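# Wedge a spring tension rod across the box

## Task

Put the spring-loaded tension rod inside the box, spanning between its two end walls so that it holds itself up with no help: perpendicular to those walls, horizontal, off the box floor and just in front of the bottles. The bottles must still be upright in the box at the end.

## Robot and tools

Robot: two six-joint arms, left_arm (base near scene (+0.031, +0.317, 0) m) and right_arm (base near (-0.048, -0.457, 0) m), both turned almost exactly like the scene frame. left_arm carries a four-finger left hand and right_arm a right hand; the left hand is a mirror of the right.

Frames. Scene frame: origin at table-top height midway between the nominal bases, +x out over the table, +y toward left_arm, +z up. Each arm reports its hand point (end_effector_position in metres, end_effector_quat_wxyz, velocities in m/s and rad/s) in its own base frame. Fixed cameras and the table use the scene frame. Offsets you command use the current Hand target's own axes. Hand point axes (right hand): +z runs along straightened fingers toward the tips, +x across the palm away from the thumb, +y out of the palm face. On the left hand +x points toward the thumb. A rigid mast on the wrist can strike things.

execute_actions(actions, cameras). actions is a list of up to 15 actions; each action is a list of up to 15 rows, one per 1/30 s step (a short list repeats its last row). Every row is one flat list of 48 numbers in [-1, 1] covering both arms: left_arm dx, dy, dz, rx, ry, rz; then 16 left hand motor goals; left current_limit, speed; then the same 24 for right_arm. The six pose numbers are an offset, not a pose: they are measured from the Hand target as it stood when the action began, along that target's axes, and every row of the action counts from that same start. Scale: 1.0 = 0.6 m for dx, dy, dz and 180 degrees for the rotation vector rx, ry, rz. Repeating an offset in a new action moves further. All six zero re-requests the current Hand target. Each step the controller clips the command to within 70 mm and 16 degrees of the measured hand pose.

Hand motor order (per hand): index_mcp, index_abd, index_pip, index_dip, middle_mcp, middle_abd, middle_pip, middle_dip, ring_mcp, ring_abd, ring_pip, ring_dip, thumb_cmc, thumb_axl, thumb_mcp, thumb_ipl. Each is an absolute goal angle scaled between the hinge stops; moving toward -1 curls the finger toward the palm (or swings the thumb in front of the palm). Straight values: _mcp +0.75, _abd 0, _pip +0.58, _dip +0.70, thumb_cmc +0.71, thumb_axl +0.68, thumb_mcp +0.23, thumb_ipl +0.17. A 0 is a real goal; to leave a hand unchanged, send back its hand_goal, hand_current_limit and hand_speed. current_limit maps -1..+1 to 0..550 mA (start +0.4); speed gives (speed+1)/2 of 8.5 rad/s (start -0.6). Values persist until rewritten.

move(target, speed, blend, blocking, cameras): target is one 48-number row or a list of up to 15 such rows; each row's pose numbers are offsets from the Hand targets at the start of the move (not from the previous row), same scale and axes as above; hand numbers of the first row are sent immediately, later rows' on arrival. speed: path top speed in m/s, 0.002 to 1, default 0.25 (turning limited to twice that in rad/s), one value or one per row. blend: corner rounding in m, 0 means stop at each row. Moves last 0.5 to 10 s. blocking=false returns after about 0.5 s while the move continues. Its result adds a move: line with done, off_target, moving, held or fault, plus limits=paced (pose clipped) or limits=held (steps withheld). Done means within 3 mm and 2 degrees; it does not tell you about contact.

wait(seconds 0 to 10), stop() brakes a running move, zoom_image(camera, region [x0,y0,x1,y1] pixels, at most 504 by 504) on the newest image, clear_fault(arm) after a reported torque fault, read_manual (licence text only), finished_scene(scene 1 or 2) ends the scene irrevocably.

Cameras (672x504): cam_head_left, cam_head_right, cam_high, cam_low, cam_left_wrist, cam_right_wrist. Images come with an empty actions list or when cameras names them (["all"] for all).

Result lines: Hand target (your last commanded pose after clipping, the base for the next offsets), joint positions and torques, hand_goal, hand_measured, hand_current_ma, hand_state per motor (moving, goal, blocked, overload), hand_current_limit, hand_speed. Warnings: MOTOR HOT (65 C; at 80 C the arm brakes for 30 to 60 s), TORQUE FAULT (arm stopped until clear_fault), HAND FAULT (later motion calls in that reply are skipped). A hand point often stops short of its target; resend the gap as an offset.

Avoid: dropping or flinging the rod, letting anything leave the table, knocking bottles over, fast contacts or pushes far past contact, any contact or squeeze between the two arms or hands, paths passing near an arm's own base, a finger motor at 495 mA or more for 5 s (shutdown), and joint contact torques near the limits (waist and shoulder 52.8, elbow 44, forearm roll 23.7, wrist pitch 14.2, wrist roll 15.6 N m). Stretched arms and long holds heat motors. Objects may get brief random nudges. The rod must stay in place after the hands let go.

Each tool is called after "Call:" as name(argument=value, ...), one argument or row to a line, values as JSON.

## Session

Call:
execute_actions(
  actions=[],
)

Call:
zoom_image(
  camera="cam_high",
  region=[150, 50, 480, 400],
)

Scene clock: 0.00 s.
left_arm: end_effector_position=(+0.6310, -0.3170, +0.1993) hand_goal=(+0.754, +0.000, +0.576, +0.696, +0.754, +0.000, +0.576, +0.696, +0.754, +0.000, +0.576, +0.696, +0.714, +0.678, +0.226, +0.168) hand_measured=(+0.754, +0.000, +0.576, +0.696, +0.754, +0.000, +0.576, +0.696, +0.754, +0.000, +0.576, +0.696, +0.714, +0.678, +0.226, +0.168) hand_current_ma=(+0, +0, +0, +0, +0, +0, +0, +0, +0, +0, +0, +0, +0, +0, +0, +0) hand_state=(goal, goal, goal, goal, goal, goal, goal, goal, goal, goal, goal, goal, goal, goal, goal, goal) hand_current_limit=0.40 hand_speed=-0.60 end_effector_quat_wxyz=(-0.143, +0.617, +0.606, -0.481) | right_arm: end_effector_position=(+0.4033, +0.3084, +0.3981) hand_goal=(+0.754, +0.000, +0.576, +0.696, +0.754, +0.000, +0.576, +0.696, +0.754, +0.000, +0.576, +0.696, +0.714, +0.678, +0.226, +0.168) hand_measured=(+0.754, +0.000, +0.576, +0.696, +0.754, +0.000, +0.576, +0.696, +0.754, +0.000, +0.576, +0.696, +0.714, +0.678, +0.226, +0.168) hand_current_ma=(+0, +0, +0, +0, +0, +0, +0, +0, +0, +0, +0, +0, +0, +0, +0, +0) hand_state=(goal, goal, goal, goal, goal, goal, goal, goal, goal, goal, goal, goal, goal, goal, goal, goal) hand_current_limit=0.40 hand_speed=-0.60 end_effector_quat_wxyz=(+0.006, -0.404, +0.886, -0.228)
Joint positions: left_arm=[-0.295 -1.154 -2.072 -0.673 -1.76 1.47] | right_arm=[0.685 -0.222 -1.207 -0.494 -1.147 0.072]
Joint velocities: within noise
Joint torques (N m): no reading
Hand target: left_arm +0.6310, -0.3170, +0.1993; -0.143, +0.617, +0.606, -0.481 | right_arm +0.4033, +0.3084, +0.3981; +0.006, -0.404, +0.886, -0.228
camera_calibration:
cam_left_wrist: T_world_to_cam=[[-0.237471, -0.520076, 0.820444, -0.213489], [0.118333, 0.822826, 0.555837, 0.0351385], [-0.96416, 0.229081, -0.133856, 0.831762], [0, 0, 0, 1]] pos_world=[0.747096, -0.330484, 0.266961]
cam_right_wrist: T_world_to_cam=[[0.0896795, 0.902986, -0.420208, -0.111443], [0.554118, 0.305345, 0.774414, -0.669156], [0.827593, -0.302294, -0.472977, 0.0683516], [0, 0, 0, 1]] pos_world=[0.324218, 0.325617, 0.503704]

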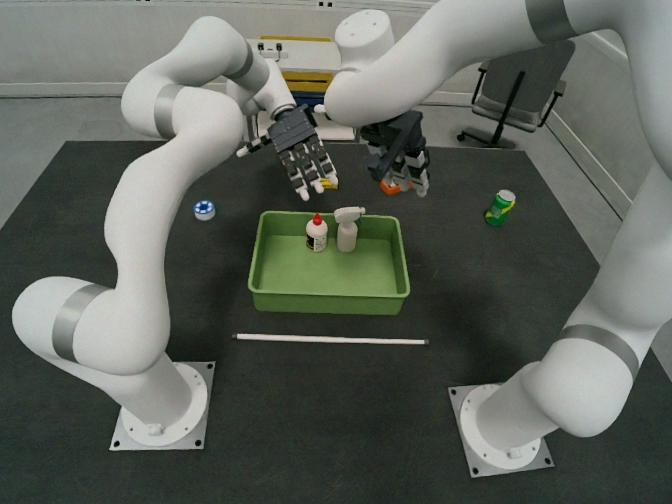

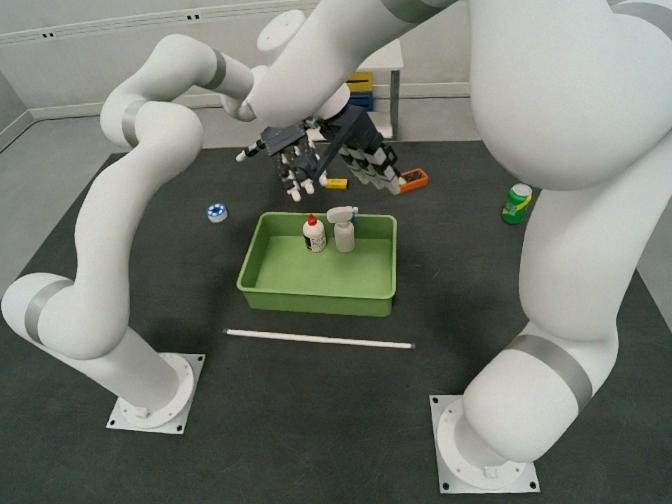

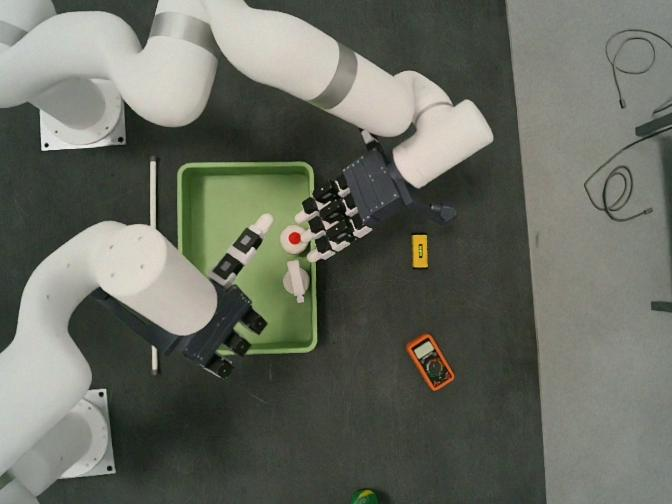

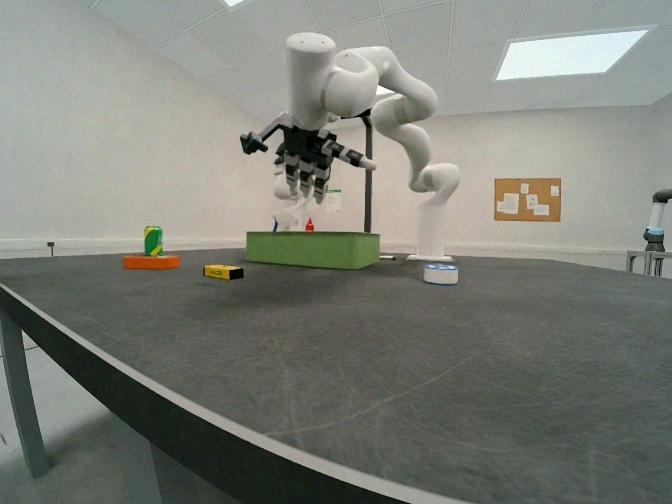

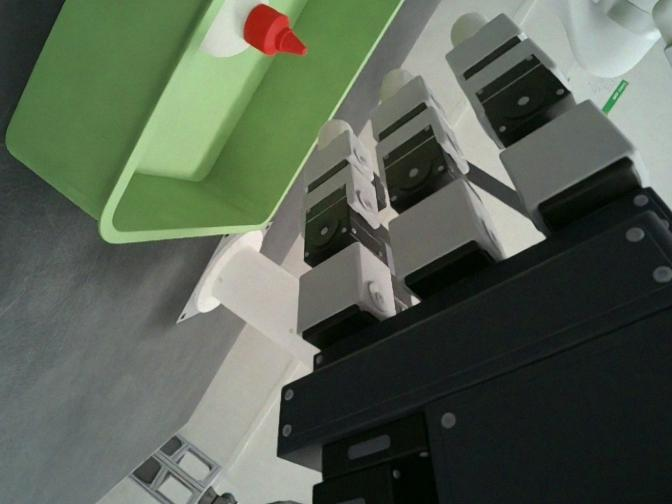

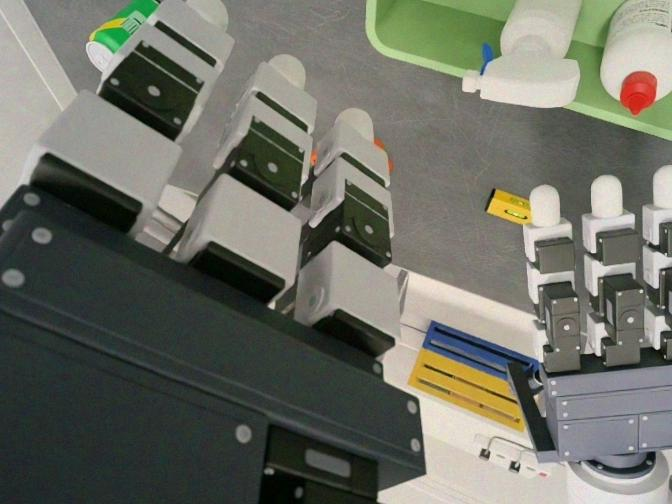

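Scaled by 1.440 from the camera's 672x504 image, which has a finer 960x720 frame.

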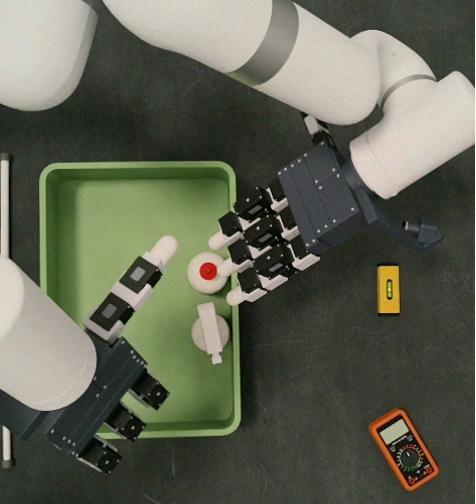

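Call:
zoom_image(
  camera="cam_head_left",
  region=[220, 310, 440, 365],
)

Call:
zoom_image(
  camera="cam_high",
  region=[120, 140, 200, 390],
)

Scaled by 2.291 from the camera's 672x504 image, which has a finer 960x720 frame.

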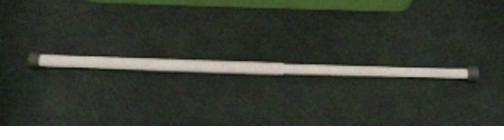

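Scaled by 2.016 from the camera's 672x504 image, which has a finer 960x720 frame.

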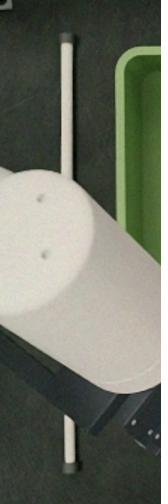

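Call:
move(
  target=[
    [0,0,-0.1333,0,0,0,0.754,0,0.576,0.696,0.754,0,0.576,0.696,0.754,0,0.576,0.696,0.714,0.678,0.226,0.168,0.6,-0.6,0.164,-0.026,0.0436,0,0,0,0.754,0,0.576,0.696,0.754,0,0.576,0.696,0.754,0,0.576,0.696,0.714,0.678,0.226,0.168,0.4,-0.6],
    [0.0178,-0.4628,0.0202,-0.3974,0.1695,0.0442,0.754,0,-0.9,-0.75,0.754,0,-0.9,-0.75,0.754,0,-0.9,-0.75,0.714,0.678,0.226,0.168,0.6,-0.4,0.2312,0.0258,0.2153,0.1808,-0.1776,-0.1286,0.46,0,-0.372,-0.029,0.46,0,-0.372,-0.029,0.55,0,-0.372,-0.029,-0.571,0.55,0.05,0.168,0.5,-0.5],
  ],
  speed=[0.2,0.3],
  blend=[0.02,0],
  cameras=["cam_high","cam_head_left","cam_right_wrist","cam_left_wrist"],
)

Scene clock: 68.23 s.
left_arm: end_effector_position=(+0.4500, -0.2499, +0.3996) hand_goal=(+0.754, +0.000, -0.900, -0.750, +0.754, +0.000, -0.900, -0.750, +0.754, +0.000, -0.900, -0.750, +0.714, +0.678, +0.226, +0.168) hand_measured=(+0.756, +0.000, -0.894, -0.748, +0.756, +0.000, -0.894, -0.748, +0.756, +0.000, -0.894, -0.748, +0.714, +0.678, +0.224, +0.168) hand_current_ma=(+5, +0, +24, +10, +5, +0, +27, +11, +5, +0, +25, +10, +3, -3, -12, -2) hand_state=(goal, goal, goal, goal, goal, goal, goal, goal, goal, goal, goal, goal, goal, goal, goal, goal) hand_current_limit=0.60 hand_speed=-0.40 end_effector_quat_wxyz=(+0.127, +0.719, +0.673, +0.119) | right_arm: end_effector_position=(+0.3240, +0.1660, +0.3000) hand_goal=(+0.460, +0.000, -0.372, -0.028, +0.460, +0.000, -0.372, -0.028, +0.550, +0.000, -0.372, -0.028, -0.570, +0.550, +0.050, +0.168) hand_measured=(+0.458, +0.000, -0.368, -0.024, +0.456, +0.000, -0.366, -0.024, +0.546, +0.000, -0.368, -0.024, -0.568, +0.552, +0.050, +0.168) hand_current_ma=(+0, +0, +1, +0, +0, +0, +1, +1, -1, +0, +1, +1, +0, +0, +0, +0) hand_state=(goal, goal, goal, goal, goal, goal, goal, goal, goal, goal, goal, goal, goal, goal, goal, goal) hand_current_limit=0.50 hand_speed=-0.50 end_effector_quat_wxyz=(+0.311, -0.597, +0.656, -0.341)
Joint positions: left_arm=[-0.729 0.057 -0.774 0.391 -0.587 0.607] | right_arm=[0.683 0.371 -0.323 -1.714 -0.618 0.689]
Joint torques (N m): left_arm=[-9.43 5.96 -17.71 4.67 -1.85 -1.26] | right_arm=[-13.95 13.64 -19.52 -2.53 -2.28 1.63]
Hand target: left_arm +0.4500, -0.2499, +0.3996; +0.127, +0.719, +0.673, +0.119 | right_arm +0.3240, +0.1660, +0.3000; +0.311, -0.597, +0.656, -0.341
Off the commanded pose: left_arm 0.000 m, 0 deg | right_arm 0.000 m, 0 deg.
move: done
camera_calibration:
cam_left_wrist: T_world_to_cam=[[-0.664704, -0.716941, -0.210155, 0.168879], [-0.710317, 0.519271, 0.475192, 0.21933], [-0.231557, 0.465139, -0.854416, 0.686021], [0, 0, 0, 1]] pos_world=[0.426902, -0.31191, 0.517414]
cam_right_wrist: T_world_to_cam=[[-0.254858, 0.809723, -0.528579, 0.142605], [-0.227219, 0.481177, 0.846664, -0.303504], [0.939904, 0.335883, 0.0613526, -0.25811], [0, 0, 0, 1]] pos_world=[0.209981, 0.117264, 0.348179]
Images, in order (width x height): cam_head_left 672x504, cam_high 672x504, cam_left_wrist 672x504, cam_right_wrist 672x504.

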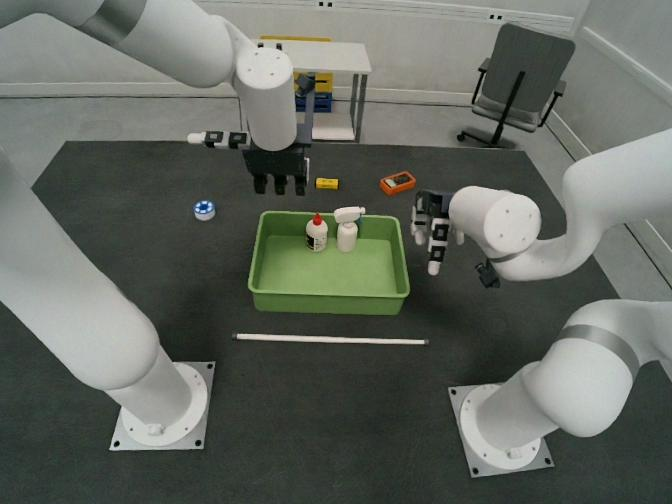

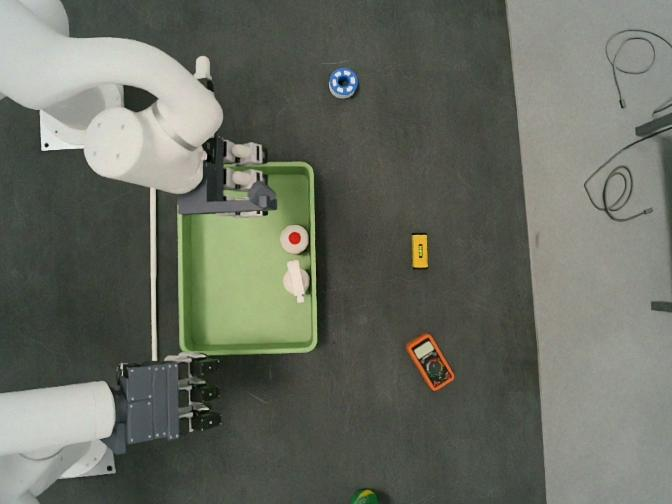

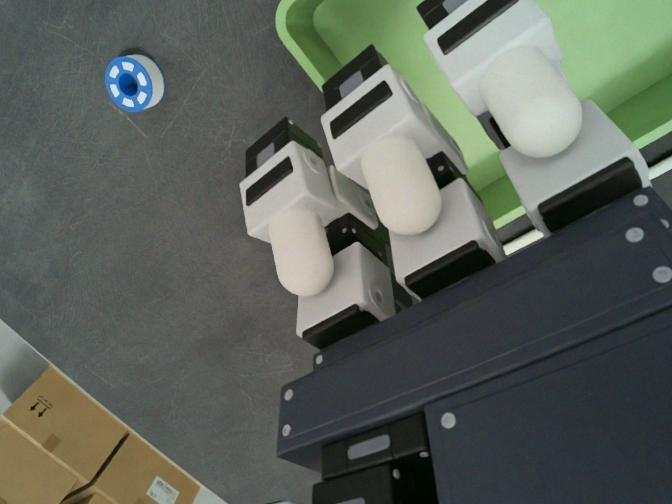

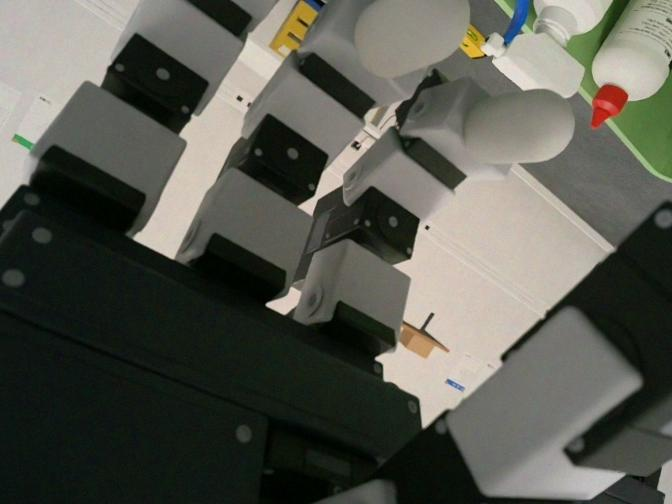

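Call:
move(
  target=[
    [-0.228,-0.4342,0.0195,0,0,0,0.754,0,-0.9,-0.75,0.754,0,-0.9,-0.75,0.754,0,-0.9,-0.75,0.714,0.678,0.226,0.168,0.6,-0.4,0,0,0,0,0,0,0.46,0,-0.372,-0.028,0.46,0,-0.372,-0.028,0.55,0,-0.372,-0.028,-0.57,0.55,0.05,0.168,0.5,-0.5],
    [-0.228,-0.5397,0.3093,0,0,0,0.754,0,-0.9,-0.75,0.754,0,-0.9,-0.75,0.754,0,-0.9,-0.75,0.714,0.678,0.226,0.168,0.6,-0.4,0,0,0,0,0,0,0.46,0,-0.372,-0.028,0.46,0,-0.372,-0.028,0.55,0,-0.372,-0.028,-0.57,0.55,0.05,0.168,0.5,-0.5],
  ],
  speed=[0.25,0.12],
  blend=[0.02,0],
  cameras=["cam_high","cam_head_left","cam_left_wrist"],
)

Call:
zoom_image(
  camera="cam_head_left",
  region=[200, 160, 440, 370],
)

Scene clock: 85.10 s.
left_arm: end_effector_position=(+0.2009, -0.3707, +0.1142) hand_goal=(+0.754, +0.000, -0.900, -0.750, +0.754, +0.000, -0.900, -0.750, +0.754, +0.000, -0.900, -0.750, +0.714, +0.678, +0.226, +0.168) hand_measured=(+0.756, +0.000, -0.894, -0.748, +0.756, +0.000, -0.894, -0.748, +0.756, +0.000, -0.894, -0.748, +0.716, +0.678, +0.224, +0.168) hand_current_ma=(+7, +0, +23, +10, +8, +0, +26, +11, +8, +0, +24, +10, +8, -3, -12, -2) hand_state=(goal, goal, goal, goal, goal, goal, goal, goal, goal, goal, goal, goal, goal, goal, goal, goal) hand_current_limit=0.60 hand_speed=-0.40 end_effector_quat_wxyz=(+0.127, +0.719, +0.673, +0.119) | right_arm: end_effector_position=(+0.3240, +0.1660, +0.3000) hand_goal=(+0.460, +0.000, -0.372, -0.028, +0.460, +0.000, -0.372, -0.028, +0.550, +0.000, -0.372, -0.028, -0.570, +0.550, +0.050, +0.168) hand_measured=(+0.458, +0.000, -0.368, -0.024, +0.456, +0.000, -0.366, -0.024, +0.546, +0.000, -0.368, -0.024, -0.568, +0.552, +0.050, +0.168) hand_current_ma=(+0, +0, +1, +0, +0, +0, +1, +1, -1, +0, +1, +1, +0, +0, +0, +0) hand_state=(goal, goal, goal, goal, goal, goal, goal, goal, goal, goal, goal, goal, goal, goal, goal, goal) hand_current_limit=0.50 hand_speed=-0.50 end_effector_quat_wxyz=(+0.311, -0.597, +0.656, -0.341)
Joint positions: left_arm=[-1.455 -0.525 -0.621 1.487 -0.345 -1.289] | right_arm=[0.683 0.371 -0.323 -1.714 -0.618 0.689]
Joint torques (N m): left_arm=[-8.65 14.76 -7.81 3.16 -3.2 -1.3] | right_arm=[-0.87 1.34 -30.58 -2.13 -2.22 1.43]
Hand target: left_arm +0.2009, -0.3706, +0.1142; +0.127, +0.719, +0.673, +0.119 | right_arm +0.3240, +0.1660, +0.3000; +0.311, -0.597, +0.656, -0.341
Off the commanded pose: left_arm 0.000 m, 0 deg | right_arm 0.000 m, 0 deg.
move: done; blend cut to 0 m at target 1
camera_calibration:
cam_left_wrist: T_world_to_cam=[[-0.664673, -0.716975, -0.210135, -0.143149], [-0.710281, 0.519137, 0.475392, 0.240599], [-0.231755, 0.465235, -0.85431, 0.440793], [0, 0, 0, 1]] pos_world=[0.177902, -0.43261, 0.232114]
Images, in order (width x height): cam_head_left 672x504, cam_high 672x504, cam_left_wrist 672x504.

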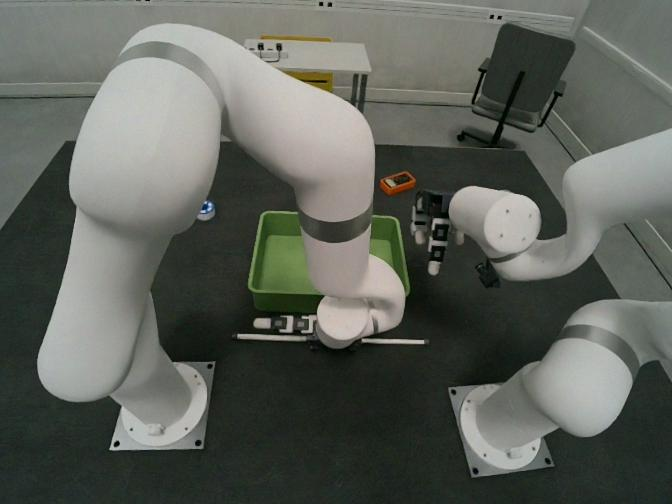

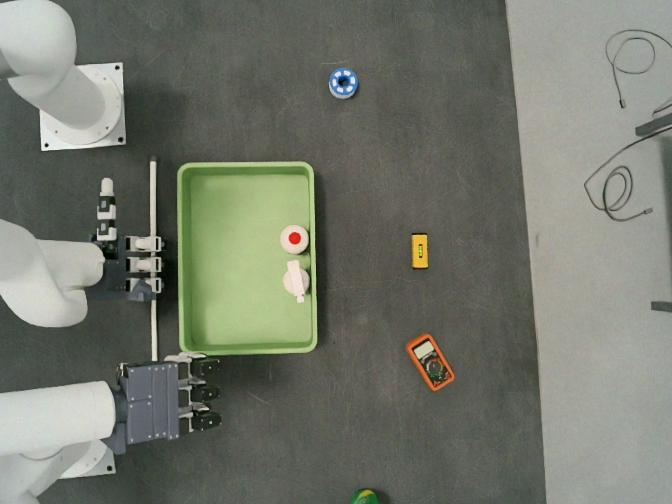

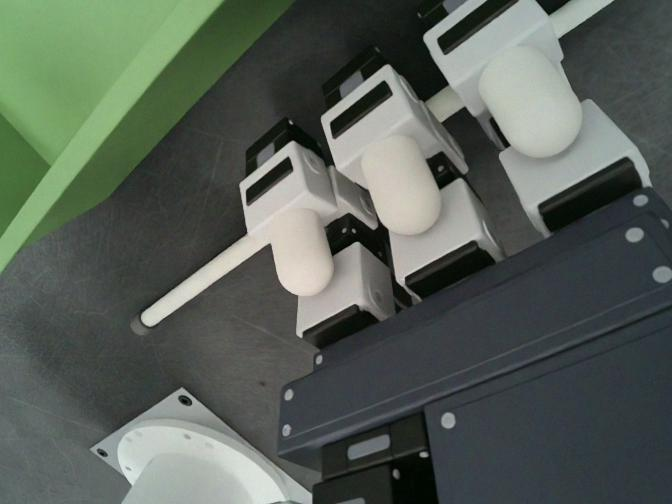

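Scaled by 2.100 from the camera's 672x504 image, which has a finer 960x720 frame.

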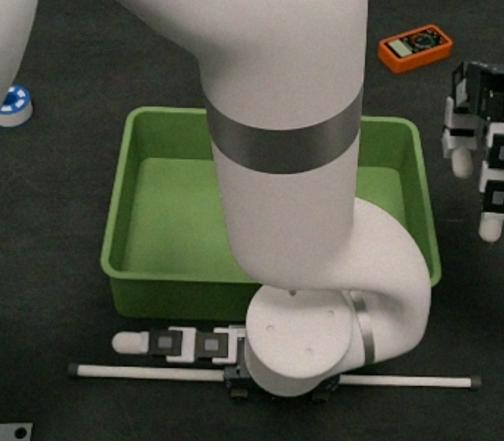

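Call:
move(
  target=[
    [0,0.0548,0.02,0,0,0,0.754,0,-0.9,-0.75,0.754,0,-0.9,-0.75,0.754,0,-0.9,-0.75,0.714,0.678,0.226,0.168,0.6,-0.4,0,0,0,0,0,0,0.46,0,-0.372,-0.028,0.46,0,-0.372,-0.028,0.55,0,-0.372,-0.028,-0.57,0.55,0.05,0.168,0.5,-0.5],
    [0,0.1567,0.057,0,0,0,0.754,0,-0.9,-0.75,0.754,0,-0.9,-0.75,0.754,0,-0.9,-0.75,0.714,0.678,0.226,0.168,0.6,-0.4,0,0,0,0,0,0,0.46,0,-0.372,-0.028,0.46,0,-0.372,-0.028,0.55,0,-0.372,-0.028,-0.57,0.55,0.05,0.168,0.5,-0.5],
  ],
  speed=[0.08,0.04],
  blend=[0.005,0],
  cameras=["cam_high"],
)

Scene clock: 94.03 s.
left_arm: end_effector_position=(+0.3007, -0.3772, +0.1143) hand_goal=(+0.754, +0.000, -0.900, -0.750, +0.754, +0.000, -0.900, -0.750, +0.754, +0.000, -0.900, -0.750, +0.714, +0.678, +0.226, +0.168) hand_measured=(+0.760, +0.000, -0.898, -0.748, +0.758, +0.000, -0.896, -0.748, +0.756, +0.000, -0.894, -0.748, +0.716, +0.678, +0.224, +0.168) hand_current_ma=(+25, +0, +11, +10, +17, +0, +18, +11, +11, +0, +22, +10, +8, -3, -12, -2) hand_state=(goal, goal, goal, goal, goal, goal, goal, goal, goal, goal, goal, goal, goal, goal, goal, goal) hand_current_limit=0.60 hand_speed=-0.40 end_effector_quat_wxyz=(+0.127, +0.719, +0.673, +0.119) | right_arm: end_effector_position=(+0.3240, +0.1660, +0.3000) hand_goal=(+0.460, +0.000, -0.372, -0.028, +0.460, +0.000, -0.372, -0.028, +0.550, +0.000, -0.372, -0.028, -0.570, +0.550, +0.050, +0.168) hand_measured=(+0.458, +0.000, -0.368, -0.024, +0.456, +0.000, -0.366, -0.024, +0.546, +0.000, -0.368, -0.024, -0.568, +0.552, +0.050, +0.168) hand_current_ma=(+0, +0, +1, +0, +0, +0, +1, +1, -1, +0, +1, +1, +0, +0, +0, +0) hand_state=(goal, goal, goal, goal, goal, goal, goal, goal, goal, goal, goal, goal, goal, goal, goal, goal) hand_current_limit=0.50 hand_speed=-0.50 end_effector_quat_wxyz=(+0.311, -0.597, +0.656, -0.341)
Joint positions: left_arm=[-1.216 -0.565 -0.702 1.605 -0.319 -1.162] | right_arm=[0.683 0.371 -0.323 -1.714 -0.618 0.689]
Joint torques (N m): left_arm=[7.32 16.57 -19.03 2.17 1.3 1.31] | right_arm=[10.76 2.34 -29.69 -1.98 -2.4 1.61]
Hand target: left_arm +0.3008, -0.3772, +0.1143; +0.127, +0.719, +0.673, +0.119 | right_arm +0.3240, +0.1660, +0.3000; +0.311, -0.597, +0.656, -0.341
Off the commanded pose: left_arm 0.000 m, 0 deg | right_arm 0.000 m, 0 deg.
move: done
Images, in order (width x height): cam_high 672x504.

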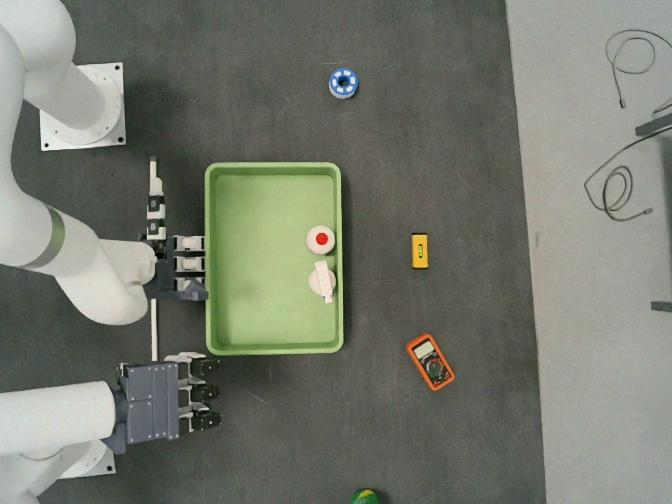

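Call:
move(
  target=[
    [0,-0.047,-0.0171,0,0,0,0.754,0,-0.9,-0.75,0.754,0,-0.9,-0.75,0.754,0,-0.9,-0.75,0.714,0.678,0.226,0.168,0.6,-0.4,0,0,0,0,0,0,0.46,0,-0.372,-0.028,0.46,0,-0.372,-0.028,0.55,0,-0.372,-0.028,-0.57,0.55,0.05,0.168,0.5,-0.5],
    [0,0.067,-0.3304,0,0,0,0.754,0,-0.9,-0.75,0.754,0,-0.9,-0.75,0.754,0,-0.9,-0.75,0.714,0.678,0.226,0.168,0.6,-0.4,0,0,0,0,0,0,0.46,0,-0.372,-0.028,0.46,0,-0.372,-0.028,0.55,0,-0.372,-0.028,-0.57,0.55,0.05,0.168,0.5,-0.5],
    [0.42,0.067,-0.3304,0,0,0,0.754,0,-0.9,-0.75,0.754,0,-0.9,-0.75,0.754,0,-0.9,-0.75,0.714,0.678,0.226,0.168,0.6,-0.4,0,0,0,0,0,0,0.46,0,-0.372,-0.028,0.46,0,-0.372,-0.028,0.55,0,-0.372,-0.028,-0.57,0.55,0.05,0.168,0.5,-0.5],
    [0.42,0.067,-0.3304,0,0,0,0.754,0,-0.9,-0.75,0.754,0,-0.9,-0.75,0.754,0,-0.9,-0.75,0.714,0.678,0.226,0.168,0.6,-0.4,-0.3594,0.3223,0.0629,0,0,0,0.46,0,-0.372,-0.028,0.46,0,-0.372,-0.028,0.55,0,-0.372,-0.028,-0.57,0.55,0.05,0.168,0.5,-0.5],
  ],
  speed=[0.1,0.2,0.25,0.2],
  blend=[0.01,0.03,0.03,0],
  cameras=["cam_high","cam_head_left","cam_right_wrist"],
)

Call:
zoom_image(
  camera="cam_high",
  region=[120, 120, 360, 390],
)

Call:
zoom_image(
  camera="cam_head_left",
  region=[220, 180, 440, 370],
)

Scene clock: 113.57 s.
left_arm: end_effector_position=(+0.2872, -0.1238, +0.3143) hand_goal=(+0.754, +0.000, -0.900, -0.750, +0.754, +0.000, -0.900, -0.750, +0.754, +0.000, -0.900, -0.750, +0.714, +0.678, +0.226, +0.168) hand_measured=(+0.760, +0.000, -0.898, -0.748, +0.758, +0.000, -0.896, -0.748, +0.756, +0.000, -0.894, -0.748, +0.716, +0.678, +0.224, +0.168) hand_current_ma=(+25, +0, +11, +10, +17, +0, +18, +11, +11, +0, +22, +10, +8, -3, -13, -2) hand_state=(goal, goal, goal, goal, goal, goal, goal, goal, goal, goal, goal, goal, goal, goal, goal, goal) hand_current_limit=0.60 hand_speed=-0.40 end_effector_quat_wxyz=(+0.127, +0.719, +0.673, +0.119) | right_arm: end_effector_position=(+0.2643, +0.3883, +0.1202) hand_goal=(+0.460, +0.000, -0.372, -0.028, +0.460, +0.000, -0.372, -0.028, +0.550, +0.000, -0.372, -0.028, -0.570, +0.550, +0.050, +0.168) hand_measured=(+0.458, +0.000, -0.368, -0.024, +0.456, +0.000, -0.366, -0.024, +0.546, +0.000, -0.368, -0.024, -0.568, +0.552, +0.050, +0.168) hand_current_ma=(+0, +0, +1, +0, +0, +0, +1, +1, -1, +0, +1, +1, +0, +0, +0, +0) hand_state=(goal, goal, goal, goal, goal, goal, goal, goal, goal, goal, goal, goal, goal, goal, goal, goal) hand_current_limit=0.50 hand_speed=-0.50 end_effector_quat_wxyz=(+0.311, -0.597, +0.656, -0.341)
Joint positions: left_arm=[-0.806 0.595 -0.191 0.445 -0.567 0.48] | right_arm=[1.236 -0.478 -0.65 -1.691 -0.928 1.364]
Joint torques (N m): left_arm=[6.41 6.3 -27.29 -2.26 -2 1.08] | right_arm=[19.36 25.85 -25.93 3.4 -2.73 1.52]
Hand target: left_arm +0.2872, -0.1238, +0.3143; +0.127, +0.719, +0.673, +0.119 | right_arm +0.2643, +0.3884, +0.1202; +0.311, -0.597, +0.656, -0.341
Off the commanded pose: left_arm 0.000 m, 0 deg | right_arm 0.000 m, 0 deg.
move: done
camera_calibration:
cam_right_wrist: T_world_to_cam=[[-0.254858, 0.809723, -0.528579, -0.14765], [-0.227219, 0.481177, 0.846664, -0.271804], [0.939904, 0.335883, 0.0613526, -0.265633], [0, 0, 0, 1]] pos_world=[0.150281, 0.339564, 0.168379]
Images, in order (width x height): cam_head_left 672x504, cam_high 672x504, cam_right_wrist 672x504.

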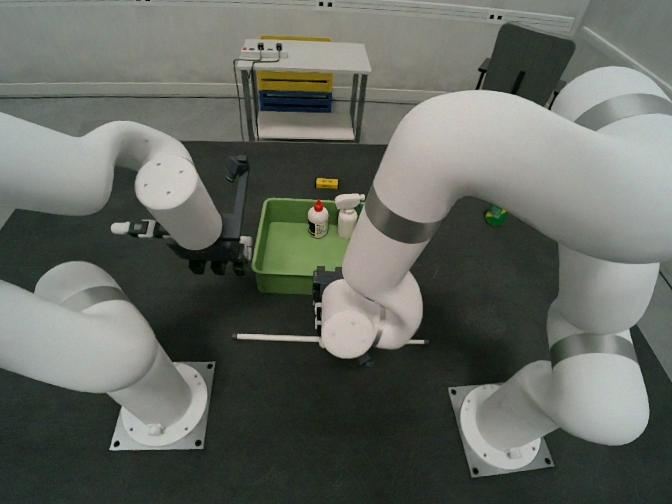

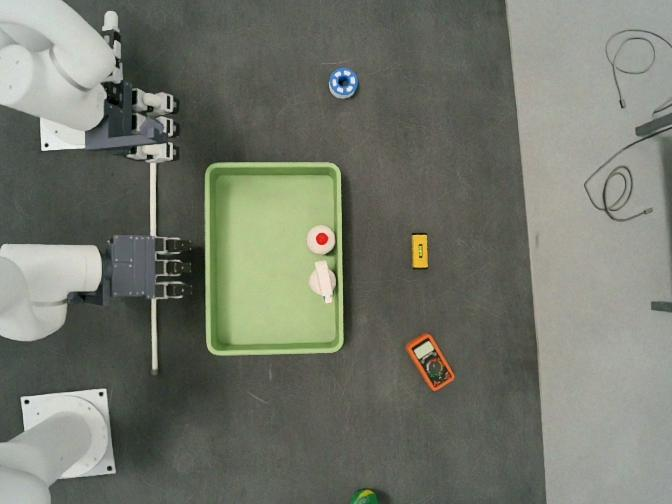

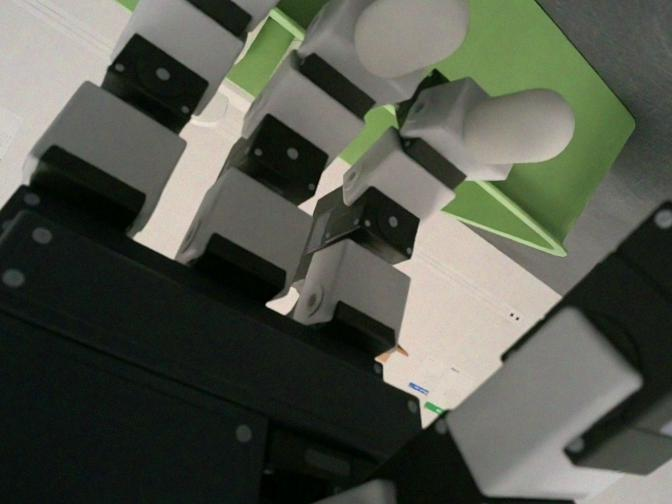

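Scaled by 1.867 from the camera's 672x504 image, which has a finer 960x720 frame.

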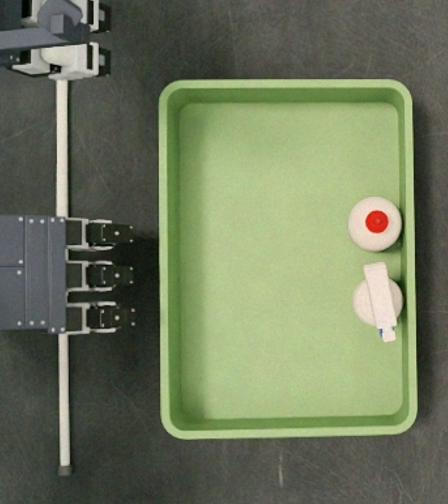

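Scaled by 2.291 from the camera's 672x504 image, which has a finer 960x720 frame.

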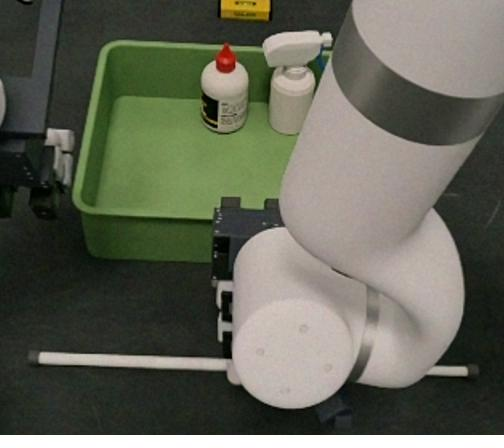

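Call:
move(
  target=[0,0,0,0,0,0,0.754,0,-0.9,-0.75,0.754,0,-0.9,-0.75,0.754,0,-0.9,-0.75,0.714,0.678,0.226,0.168,0.6,-0.4,0,0.1351,0.0947,0,0,0,0.46,0,-0.372,-0.028,0.46,0,-0.372,-0.028,0.55,0,-0.372,-0.028,-0.57,0.55,0.05,0.168,0.5,-0.5],
  speed=0.06,
  cameras=["cam_high","cam_head_left","cam_right_wrist","cam_head_right"],
)

Call:
zoom_image(
  camera="cam_high",
  region=[100, 200, 260, 330],
)

Call:
zoom_image(
  camera="cam_head_right",
  region=[200, 260, 420, 380],
)

Scene clock: 128.13 s.
left_arm: end_effector_position=(+0.2872, -0.1238, +0.3143) hand_goal=(+0.754, +0.000, -0.900, -0.750, +0.754, +0.000, -0.900, -0.750, +0.754, +0.000, -0.900, -0.750, +0.714, +0.678, +0.226, +0.168) hand_measured=(+0.760, +0.000, -0.898, -0.748, +0.758, +0.000, -0.896, -0.748, +0.756, +0.000, -0.894, -0.748, +0.716, +0.678, +0.224, +0.168) hand_current_ma=(+25, +0, +11, +10, +17, +0, +18, +11, +11, +0, +22, +10, +8, -3, -13, -2) hand_state=(goal, goal, goal, goal, goal, goal, goal, goal, goal, goal, goal, goal, goal, goal, goal, goal) hand_current_limit=0.60 hand_speed=-0.40 end_effector_quat_wxyz=(+0.127, +0.719, +0.673, +0.119) | right_arm: end_effector_position=(+0.2645, +0.3885, +0.0213) hand_goal=(+0.460, +0.000, -0.372, -0.028, +0.460, +0.000, -0.372, -0.028, +0.550, +0.000, -0.372, -0.028, -0.570, +0.550, +0.050, +0.168) hand_measured=(+0.500, +0.000, -0.392, -0.024, +0.500, +0.000, -0.392, -0.024, +0.546, +0.000, -0.368, -0.024, -0.568, +0.552, +0.050, +0.168) hand_current_ma=(+42, +0, -10, +0, +43, +0, -11, +1, -1, +0, +1, +1, +0, +0, +0, +0) hand_state=(blocked, goal, goal, goal, blocked, goal, blocked, goal, goal, goal, goal, goal, goal, goal, goal, goal) hand_current_limit=0.50 hand_speed=-0.50 end_effector_quat_wxyz=(+0.311, -0.597, +0.656, -0.341)
Joint positions: left_arm=[-0.806 0.595 -0.191 0.445 -0.567 0.48] | right_arm=[1.236 -0.753 -0.714 -1.839 -0.97 1.618]
Joint torques (N m): left_arm=[5.51 5.8 -28.13 -2.42 -2.15 0.76] | right_arm=[8.41 14.7 -11.69 -2.04 4.95 0.91]
Hand target: left_arm +0.2872, -0.1238, +0.3143; +0.127, +0.719, +0.673, +0.119 | right_arm +0.2643, +0.3885, +0.0212; +0.311, -0.597, +0.656, -0.341
Off the commanded pose: left_arm 0.000 m, 0 deg | right_arm 0.000 m, 0 deg.
move: done
camera_calibration:
cam_right_wrist: T_world_to_cam=[[-0.254516, 0.80973, -0.528733, -0.200052], [-0.227977, 0.481091, 0.846509, -0.187836], [0.939813, 0.335989, 0.0621543, -0.259858], [0, 0, 0, 1]] pos_world=[0.15048, 0.339664, 0.0693817]
Images, in order (width x height): cam_head_left 672x504, cam_head_right 672x504, cam_high 672x504, cam_right_wrist 672x504.

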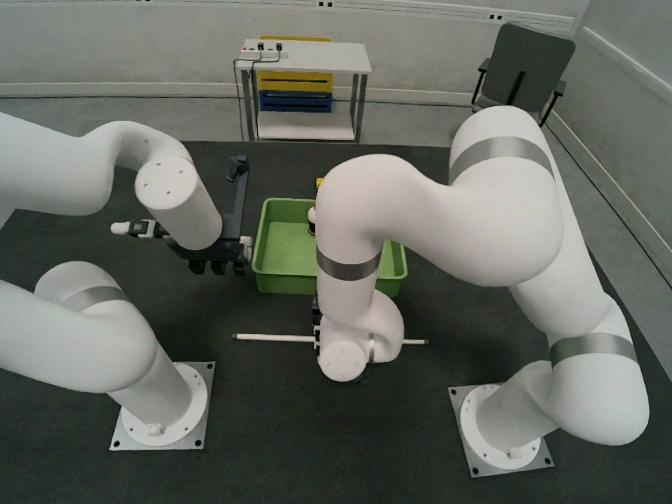

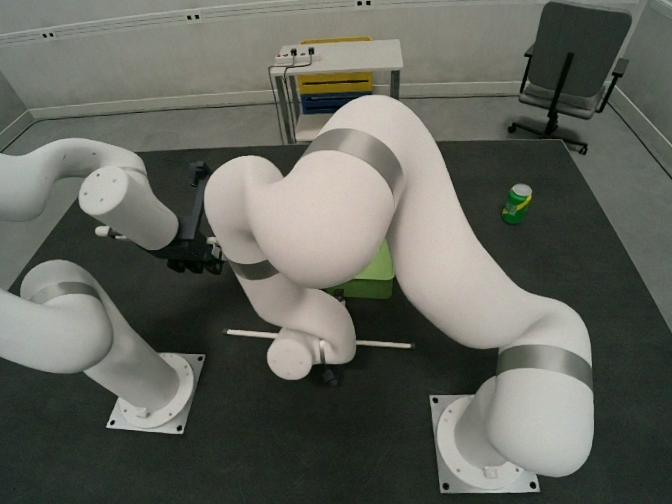

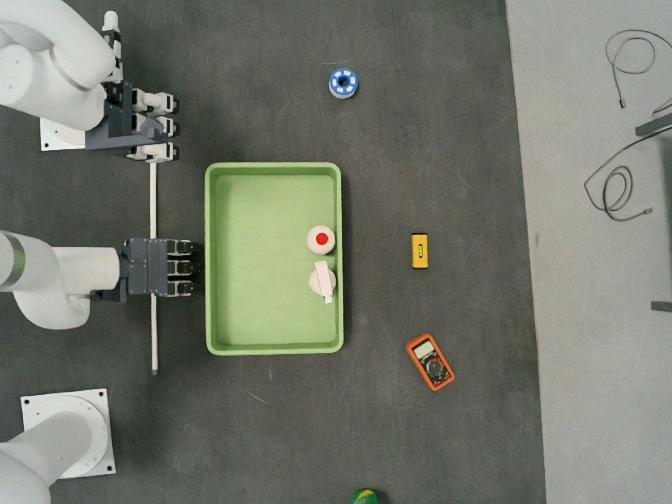

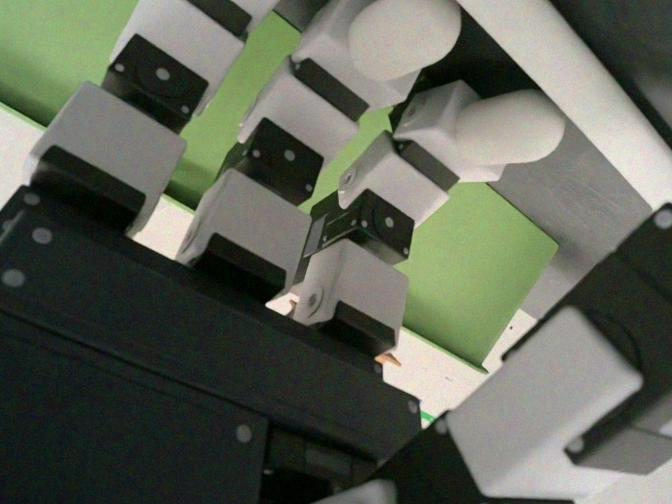

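Scaled by 3.150 from the camera's 672x504 image, which has a finer 960x720 frame.

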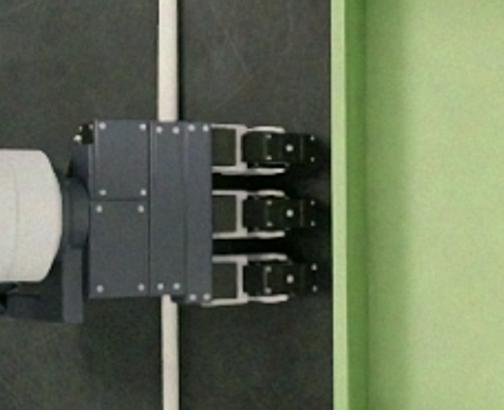

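Scaled by 2.291 from the camera's 672x504 image, which has a finer 960x720 frame.

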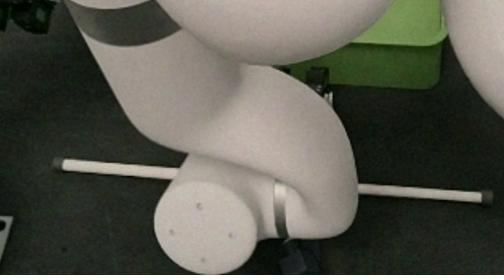

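Call:
move(
  target=[0,0,0,0,0,0,0.754,0,-0.9,-0.75,0.754,0,-0.9,-0.75,0.754,0,-0.9,-0.75,0.714,0.678,0.226,0.168,0.6,-0.4,0,0.0057,-0.0082,0,0,0,0.46,0,-0.372,-0.028,0.46,0,-0.372,-0.028,0.55,0,-0.372,-0.028,-0.57,0.55,0.05,0.168,0.5,-0.5],
  speed=0.02,
  cameras=["cam_high","cam_right_wrist"],
)

Call:
zoom_image(
  camera="cam_high",
  region=[100, 140, 220, 390],
)

Scene clock: 140.97 s.
left_arm: end_effector_position=(+0.2872, -0.1238, +0.3143) hand_goal=(+0.754, +0.000, -0.900, -0.750, +0.754, +0.000, -0.900, -0.750, +0.754, +0.000, -0.900, -0.750, +0.714, +0.678, +0.226, +0.168) hand_measured=(+0.760, +0.000, -0.898, -0.748, +0.758, +0.000, -0.896, -0.748, +0.756, +0.000, -0.894, -0.748, +0.716, +0.678, +0.224, +0.168) hand_current_ma=(+25, +0, +11, +10, +17, +0, +18, +11, +11, +0, +22, +10, +8, -3, -13, -2) hand_state=(goal, goal, goal, goal, goal, goal, goal, goal, goal, goal, goal, goal, goal, goal, goal, goal) hand_current_limit=0.60 hand_speed=-0.40 end_effector_quat_wxyz=(+0.127, +0.719, +0.673, +0.119) | right_arm: end_effector_position=(+0.2584, +0.3890, +0.0211) hand_goal=(+0.460, +0.000, -0.372, -0.028, +0.460, +0.000, -0.372, -0.028, +0.550, +0.000, -0.372, -0.028, -0.570, +0.550, +0.050, +0.168) hand_measured=(+0.516, +0.002, -0.364, -0.024, +0.516, +0.002, -0.362, -0.024, +0.586, +0.000, -0.370, -0.038, -0.568, +0.552, +0.050, +0.168) hand_current_ma=(+73, +0, +3, +0, +73, +0, +3, +1, +35, +0, +0, -3, +0, +0, +0, +0) hand_state=(blocked, goal, goal, goal, blocked, goal, goal, goal, blocked, goal, goal, goal, goal, goal, goal, goal) hand_current_limit=0.50 hand_speed=-0.50 end_effector_quat_wxyz=(+0.311, -0.597, +0.656, -0.341)
Joint positions: left_arm=[-0.806 0.595 -0.191 0.445 -0.567 0.48] | right_arm=[1.251 -0.752 -0.711 -1.826 -0.969 1.621]
Joint torques (N m): left_arm=[6 6.56 -27.23 -2.35 -2.16 0.59] | right_arm=[22.3 42.75 4.34 3.44 3.29 1.28]
Hand target: left_arm +0.2872, -0.1238, +0.3143; +0.127, +0.719, +0.673, +0.119 | right_arm +0.2584, +0.3890, +0.0212; +0.311, -0.597, +0.656, -0.341
Off the commanded pose: left_arm 0.000 m, 0 deg | right_arm 0.000 m, 0 deg.
move: done
camera_calibration:
cam_right_wrist: T_world_to_cam=[[-0.254969, 0.809712, -0.528542, -0.201952], [-0.227046, 0.481192, 0.846702, -0.189646], [0.939915, 0.335886, 0.061153, -0.254205], [0, 0, 0, 1]] pos_world=[0.144381, 0.340164, 0.0693789]
Images, in order (width x height): cam_high 672x504, cam_right_wrist 672x504.

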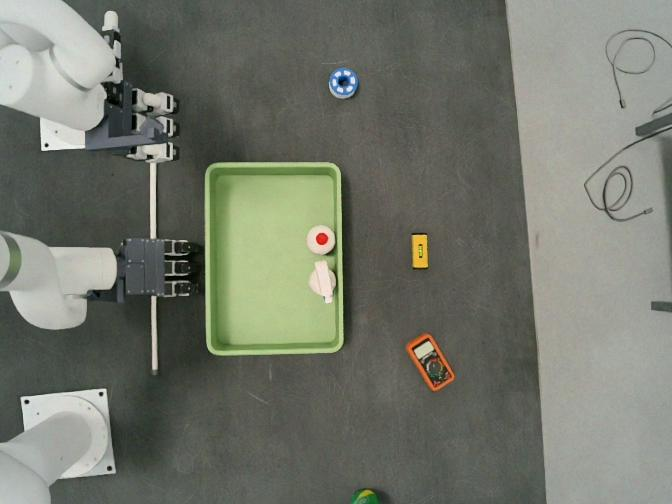

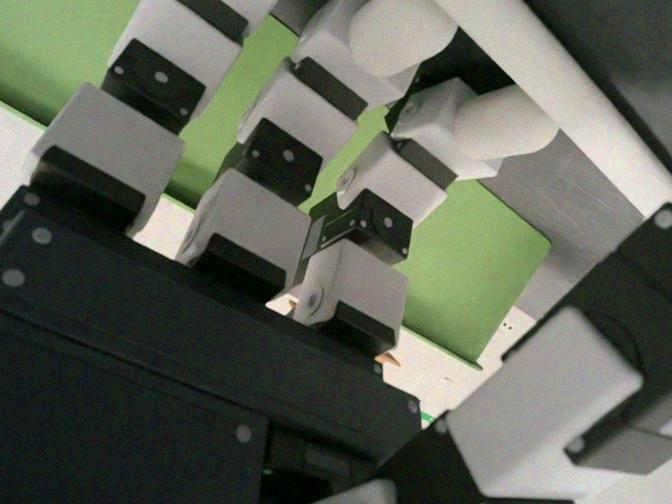

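Scaled by 2.016 from the camera's 672x504 image, which has a finer 960x720 frame.

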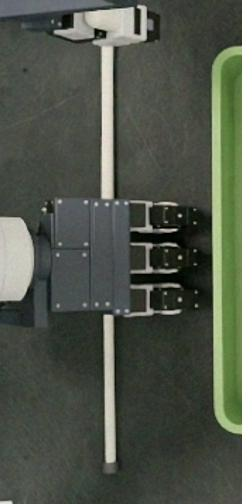

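Call:
move(
  target=[0,0,0,0,0,0,0.754,0,-0.9,-0.75,0.754,0,-0.9,-0.75,0.754,0,-0.9,-0.75,0.714,0.678,0.226,0.168,0.6,-0.4,0,0,0,0,0,0,0.46,0,-0.372,-0.028,0.46,0,-0.372,-0.028,0.55,0,-0.372,-0.028,-0.57,0.55,-0.38,0.168,0.55,-0.88],
  speed=0.02,
  cameras=["cam_high","cam_right_wrist"],
)

Call:
zoom_image(
  camera="cam_high",
  region=[100, 140, 220, 390],
)

Scene clock: 148.67 s.
left_arm: end_effector_position=(+0.2872, -0.1238, +0.3143) hand_goal=(+0.754, +0.000, -0.900, -0.750, +0.754, +0.000, -0.900, -0.750, +0.754, +0.000, -0.900, -0.750, +0.714, +0.678, +0.226, +0.168) hand_measured=(+0.760, +0.000, -0.898, -0.748, +0.758, +0.000, -0.896, -0.748, +0.756, +0.000, -0.894, -0.748, +0.716, +0.678, +0.224, +0.168) hand_current_ma=(+25, +0, +11, +10, +17, +0, +18, +11, +11, +0, +22, +10, +8, -3, -13, -2) hand_state=(goal, goal, goal, goal, goal, goal, goal, goal, goal, goal, goal, goal, goal, goal, goal, goal) hand_current_limit=0.60 hand_speed=-0.40 end_effector_quat_wxyz=(+0.127, +0.719, +0.673, +0.119) | right_arm: end_effector_position=(+0.2584, +0.3890, +0.0212) hand_goal=(+0.460, +0.000, -0.372, -0.028, +0.460, +0.000, -0.372, -0.028, +0.550, +0.000, -0.372, -0.028, -0.570, +0.550, -0.380, +0.168) hand_measured=(+0.516, +0.002, -0.364, -0.024, +0.516, +0.002, -0.362, -0.024, +0.586, +0.000, -0.370, -0.038, -0.568, +0.552, -0.352, +0.172) hand_current_ma=(+73, +0, +3, +0, +73, +0, +3, +1, +35, +0, +0, -3, +0, +0, +31, +1) hand_state=(blocked, goal, goal, goal, blocked, goal, goal, goal, blocked, goal, goal, goal, goal, goal, blocked, goal) hand_current_limit=0.55 hand_speed=-0.88 end_effector_quat_wxyz=(+0.311, -0.597, +0.656, -0.341)
Joint positions: left_arm=[-0.806 0.595 -0.191 0.445 -0.567 0.48] | right_arm=[1.251 -0.752 -0.711 -1.826 -0.969 1.621]
Joint torques (N m): left_arm=[5.4 7 -27.31 -2.48 -2.07 0.13] | right_arm=[21 43.33 -1.9 3.34 0.67 1.43]
Hand target: left_arm +0.2872, -0.1238, +0.3143; +0.127, +0.719, +0.673, +0.119 | right_arm +0.2584, +0.3890, +0.0212; +0.311, -0.597, +0.656, -0.341
Off the commanded pose: left_arm 0.000 m, 0 deg | right_arm 0.000 m, 0 deg.
move: done
camera_calibration:
cam_right_wrist: T_world_to_cam=[[-0.254858, 0.809723, -0.528579, -0.201969], [-0.227219, 0.481177, 0.846664, -0.189614], [0.939904, 0.335883, 0.0613526, -0.254216], [0, 0, 0, 1]] pos_world=[0.144381, 0.340164, 0.0693795]
Images, in order (width x height): cam_high 672x504, cam_right_wrist 672x504.

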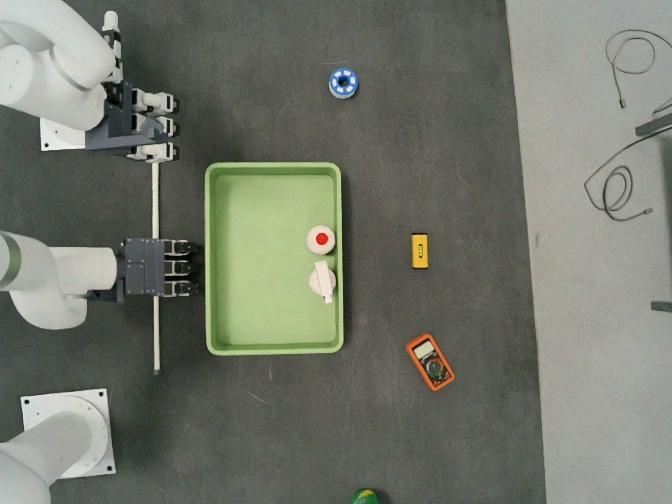

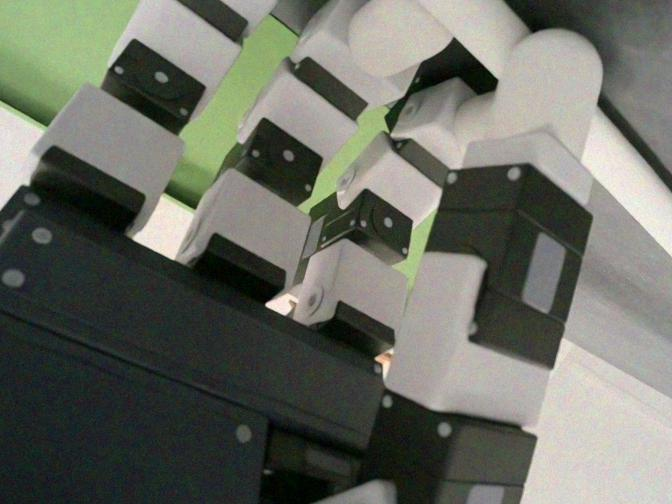

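Scaled by 2.016 from the camera's 672x504 image, which has a finer 960x720 frame.

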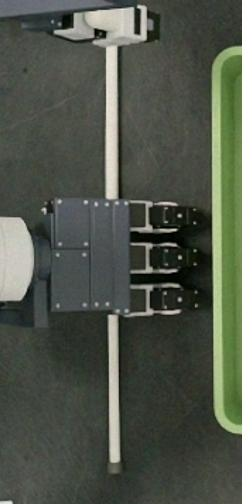

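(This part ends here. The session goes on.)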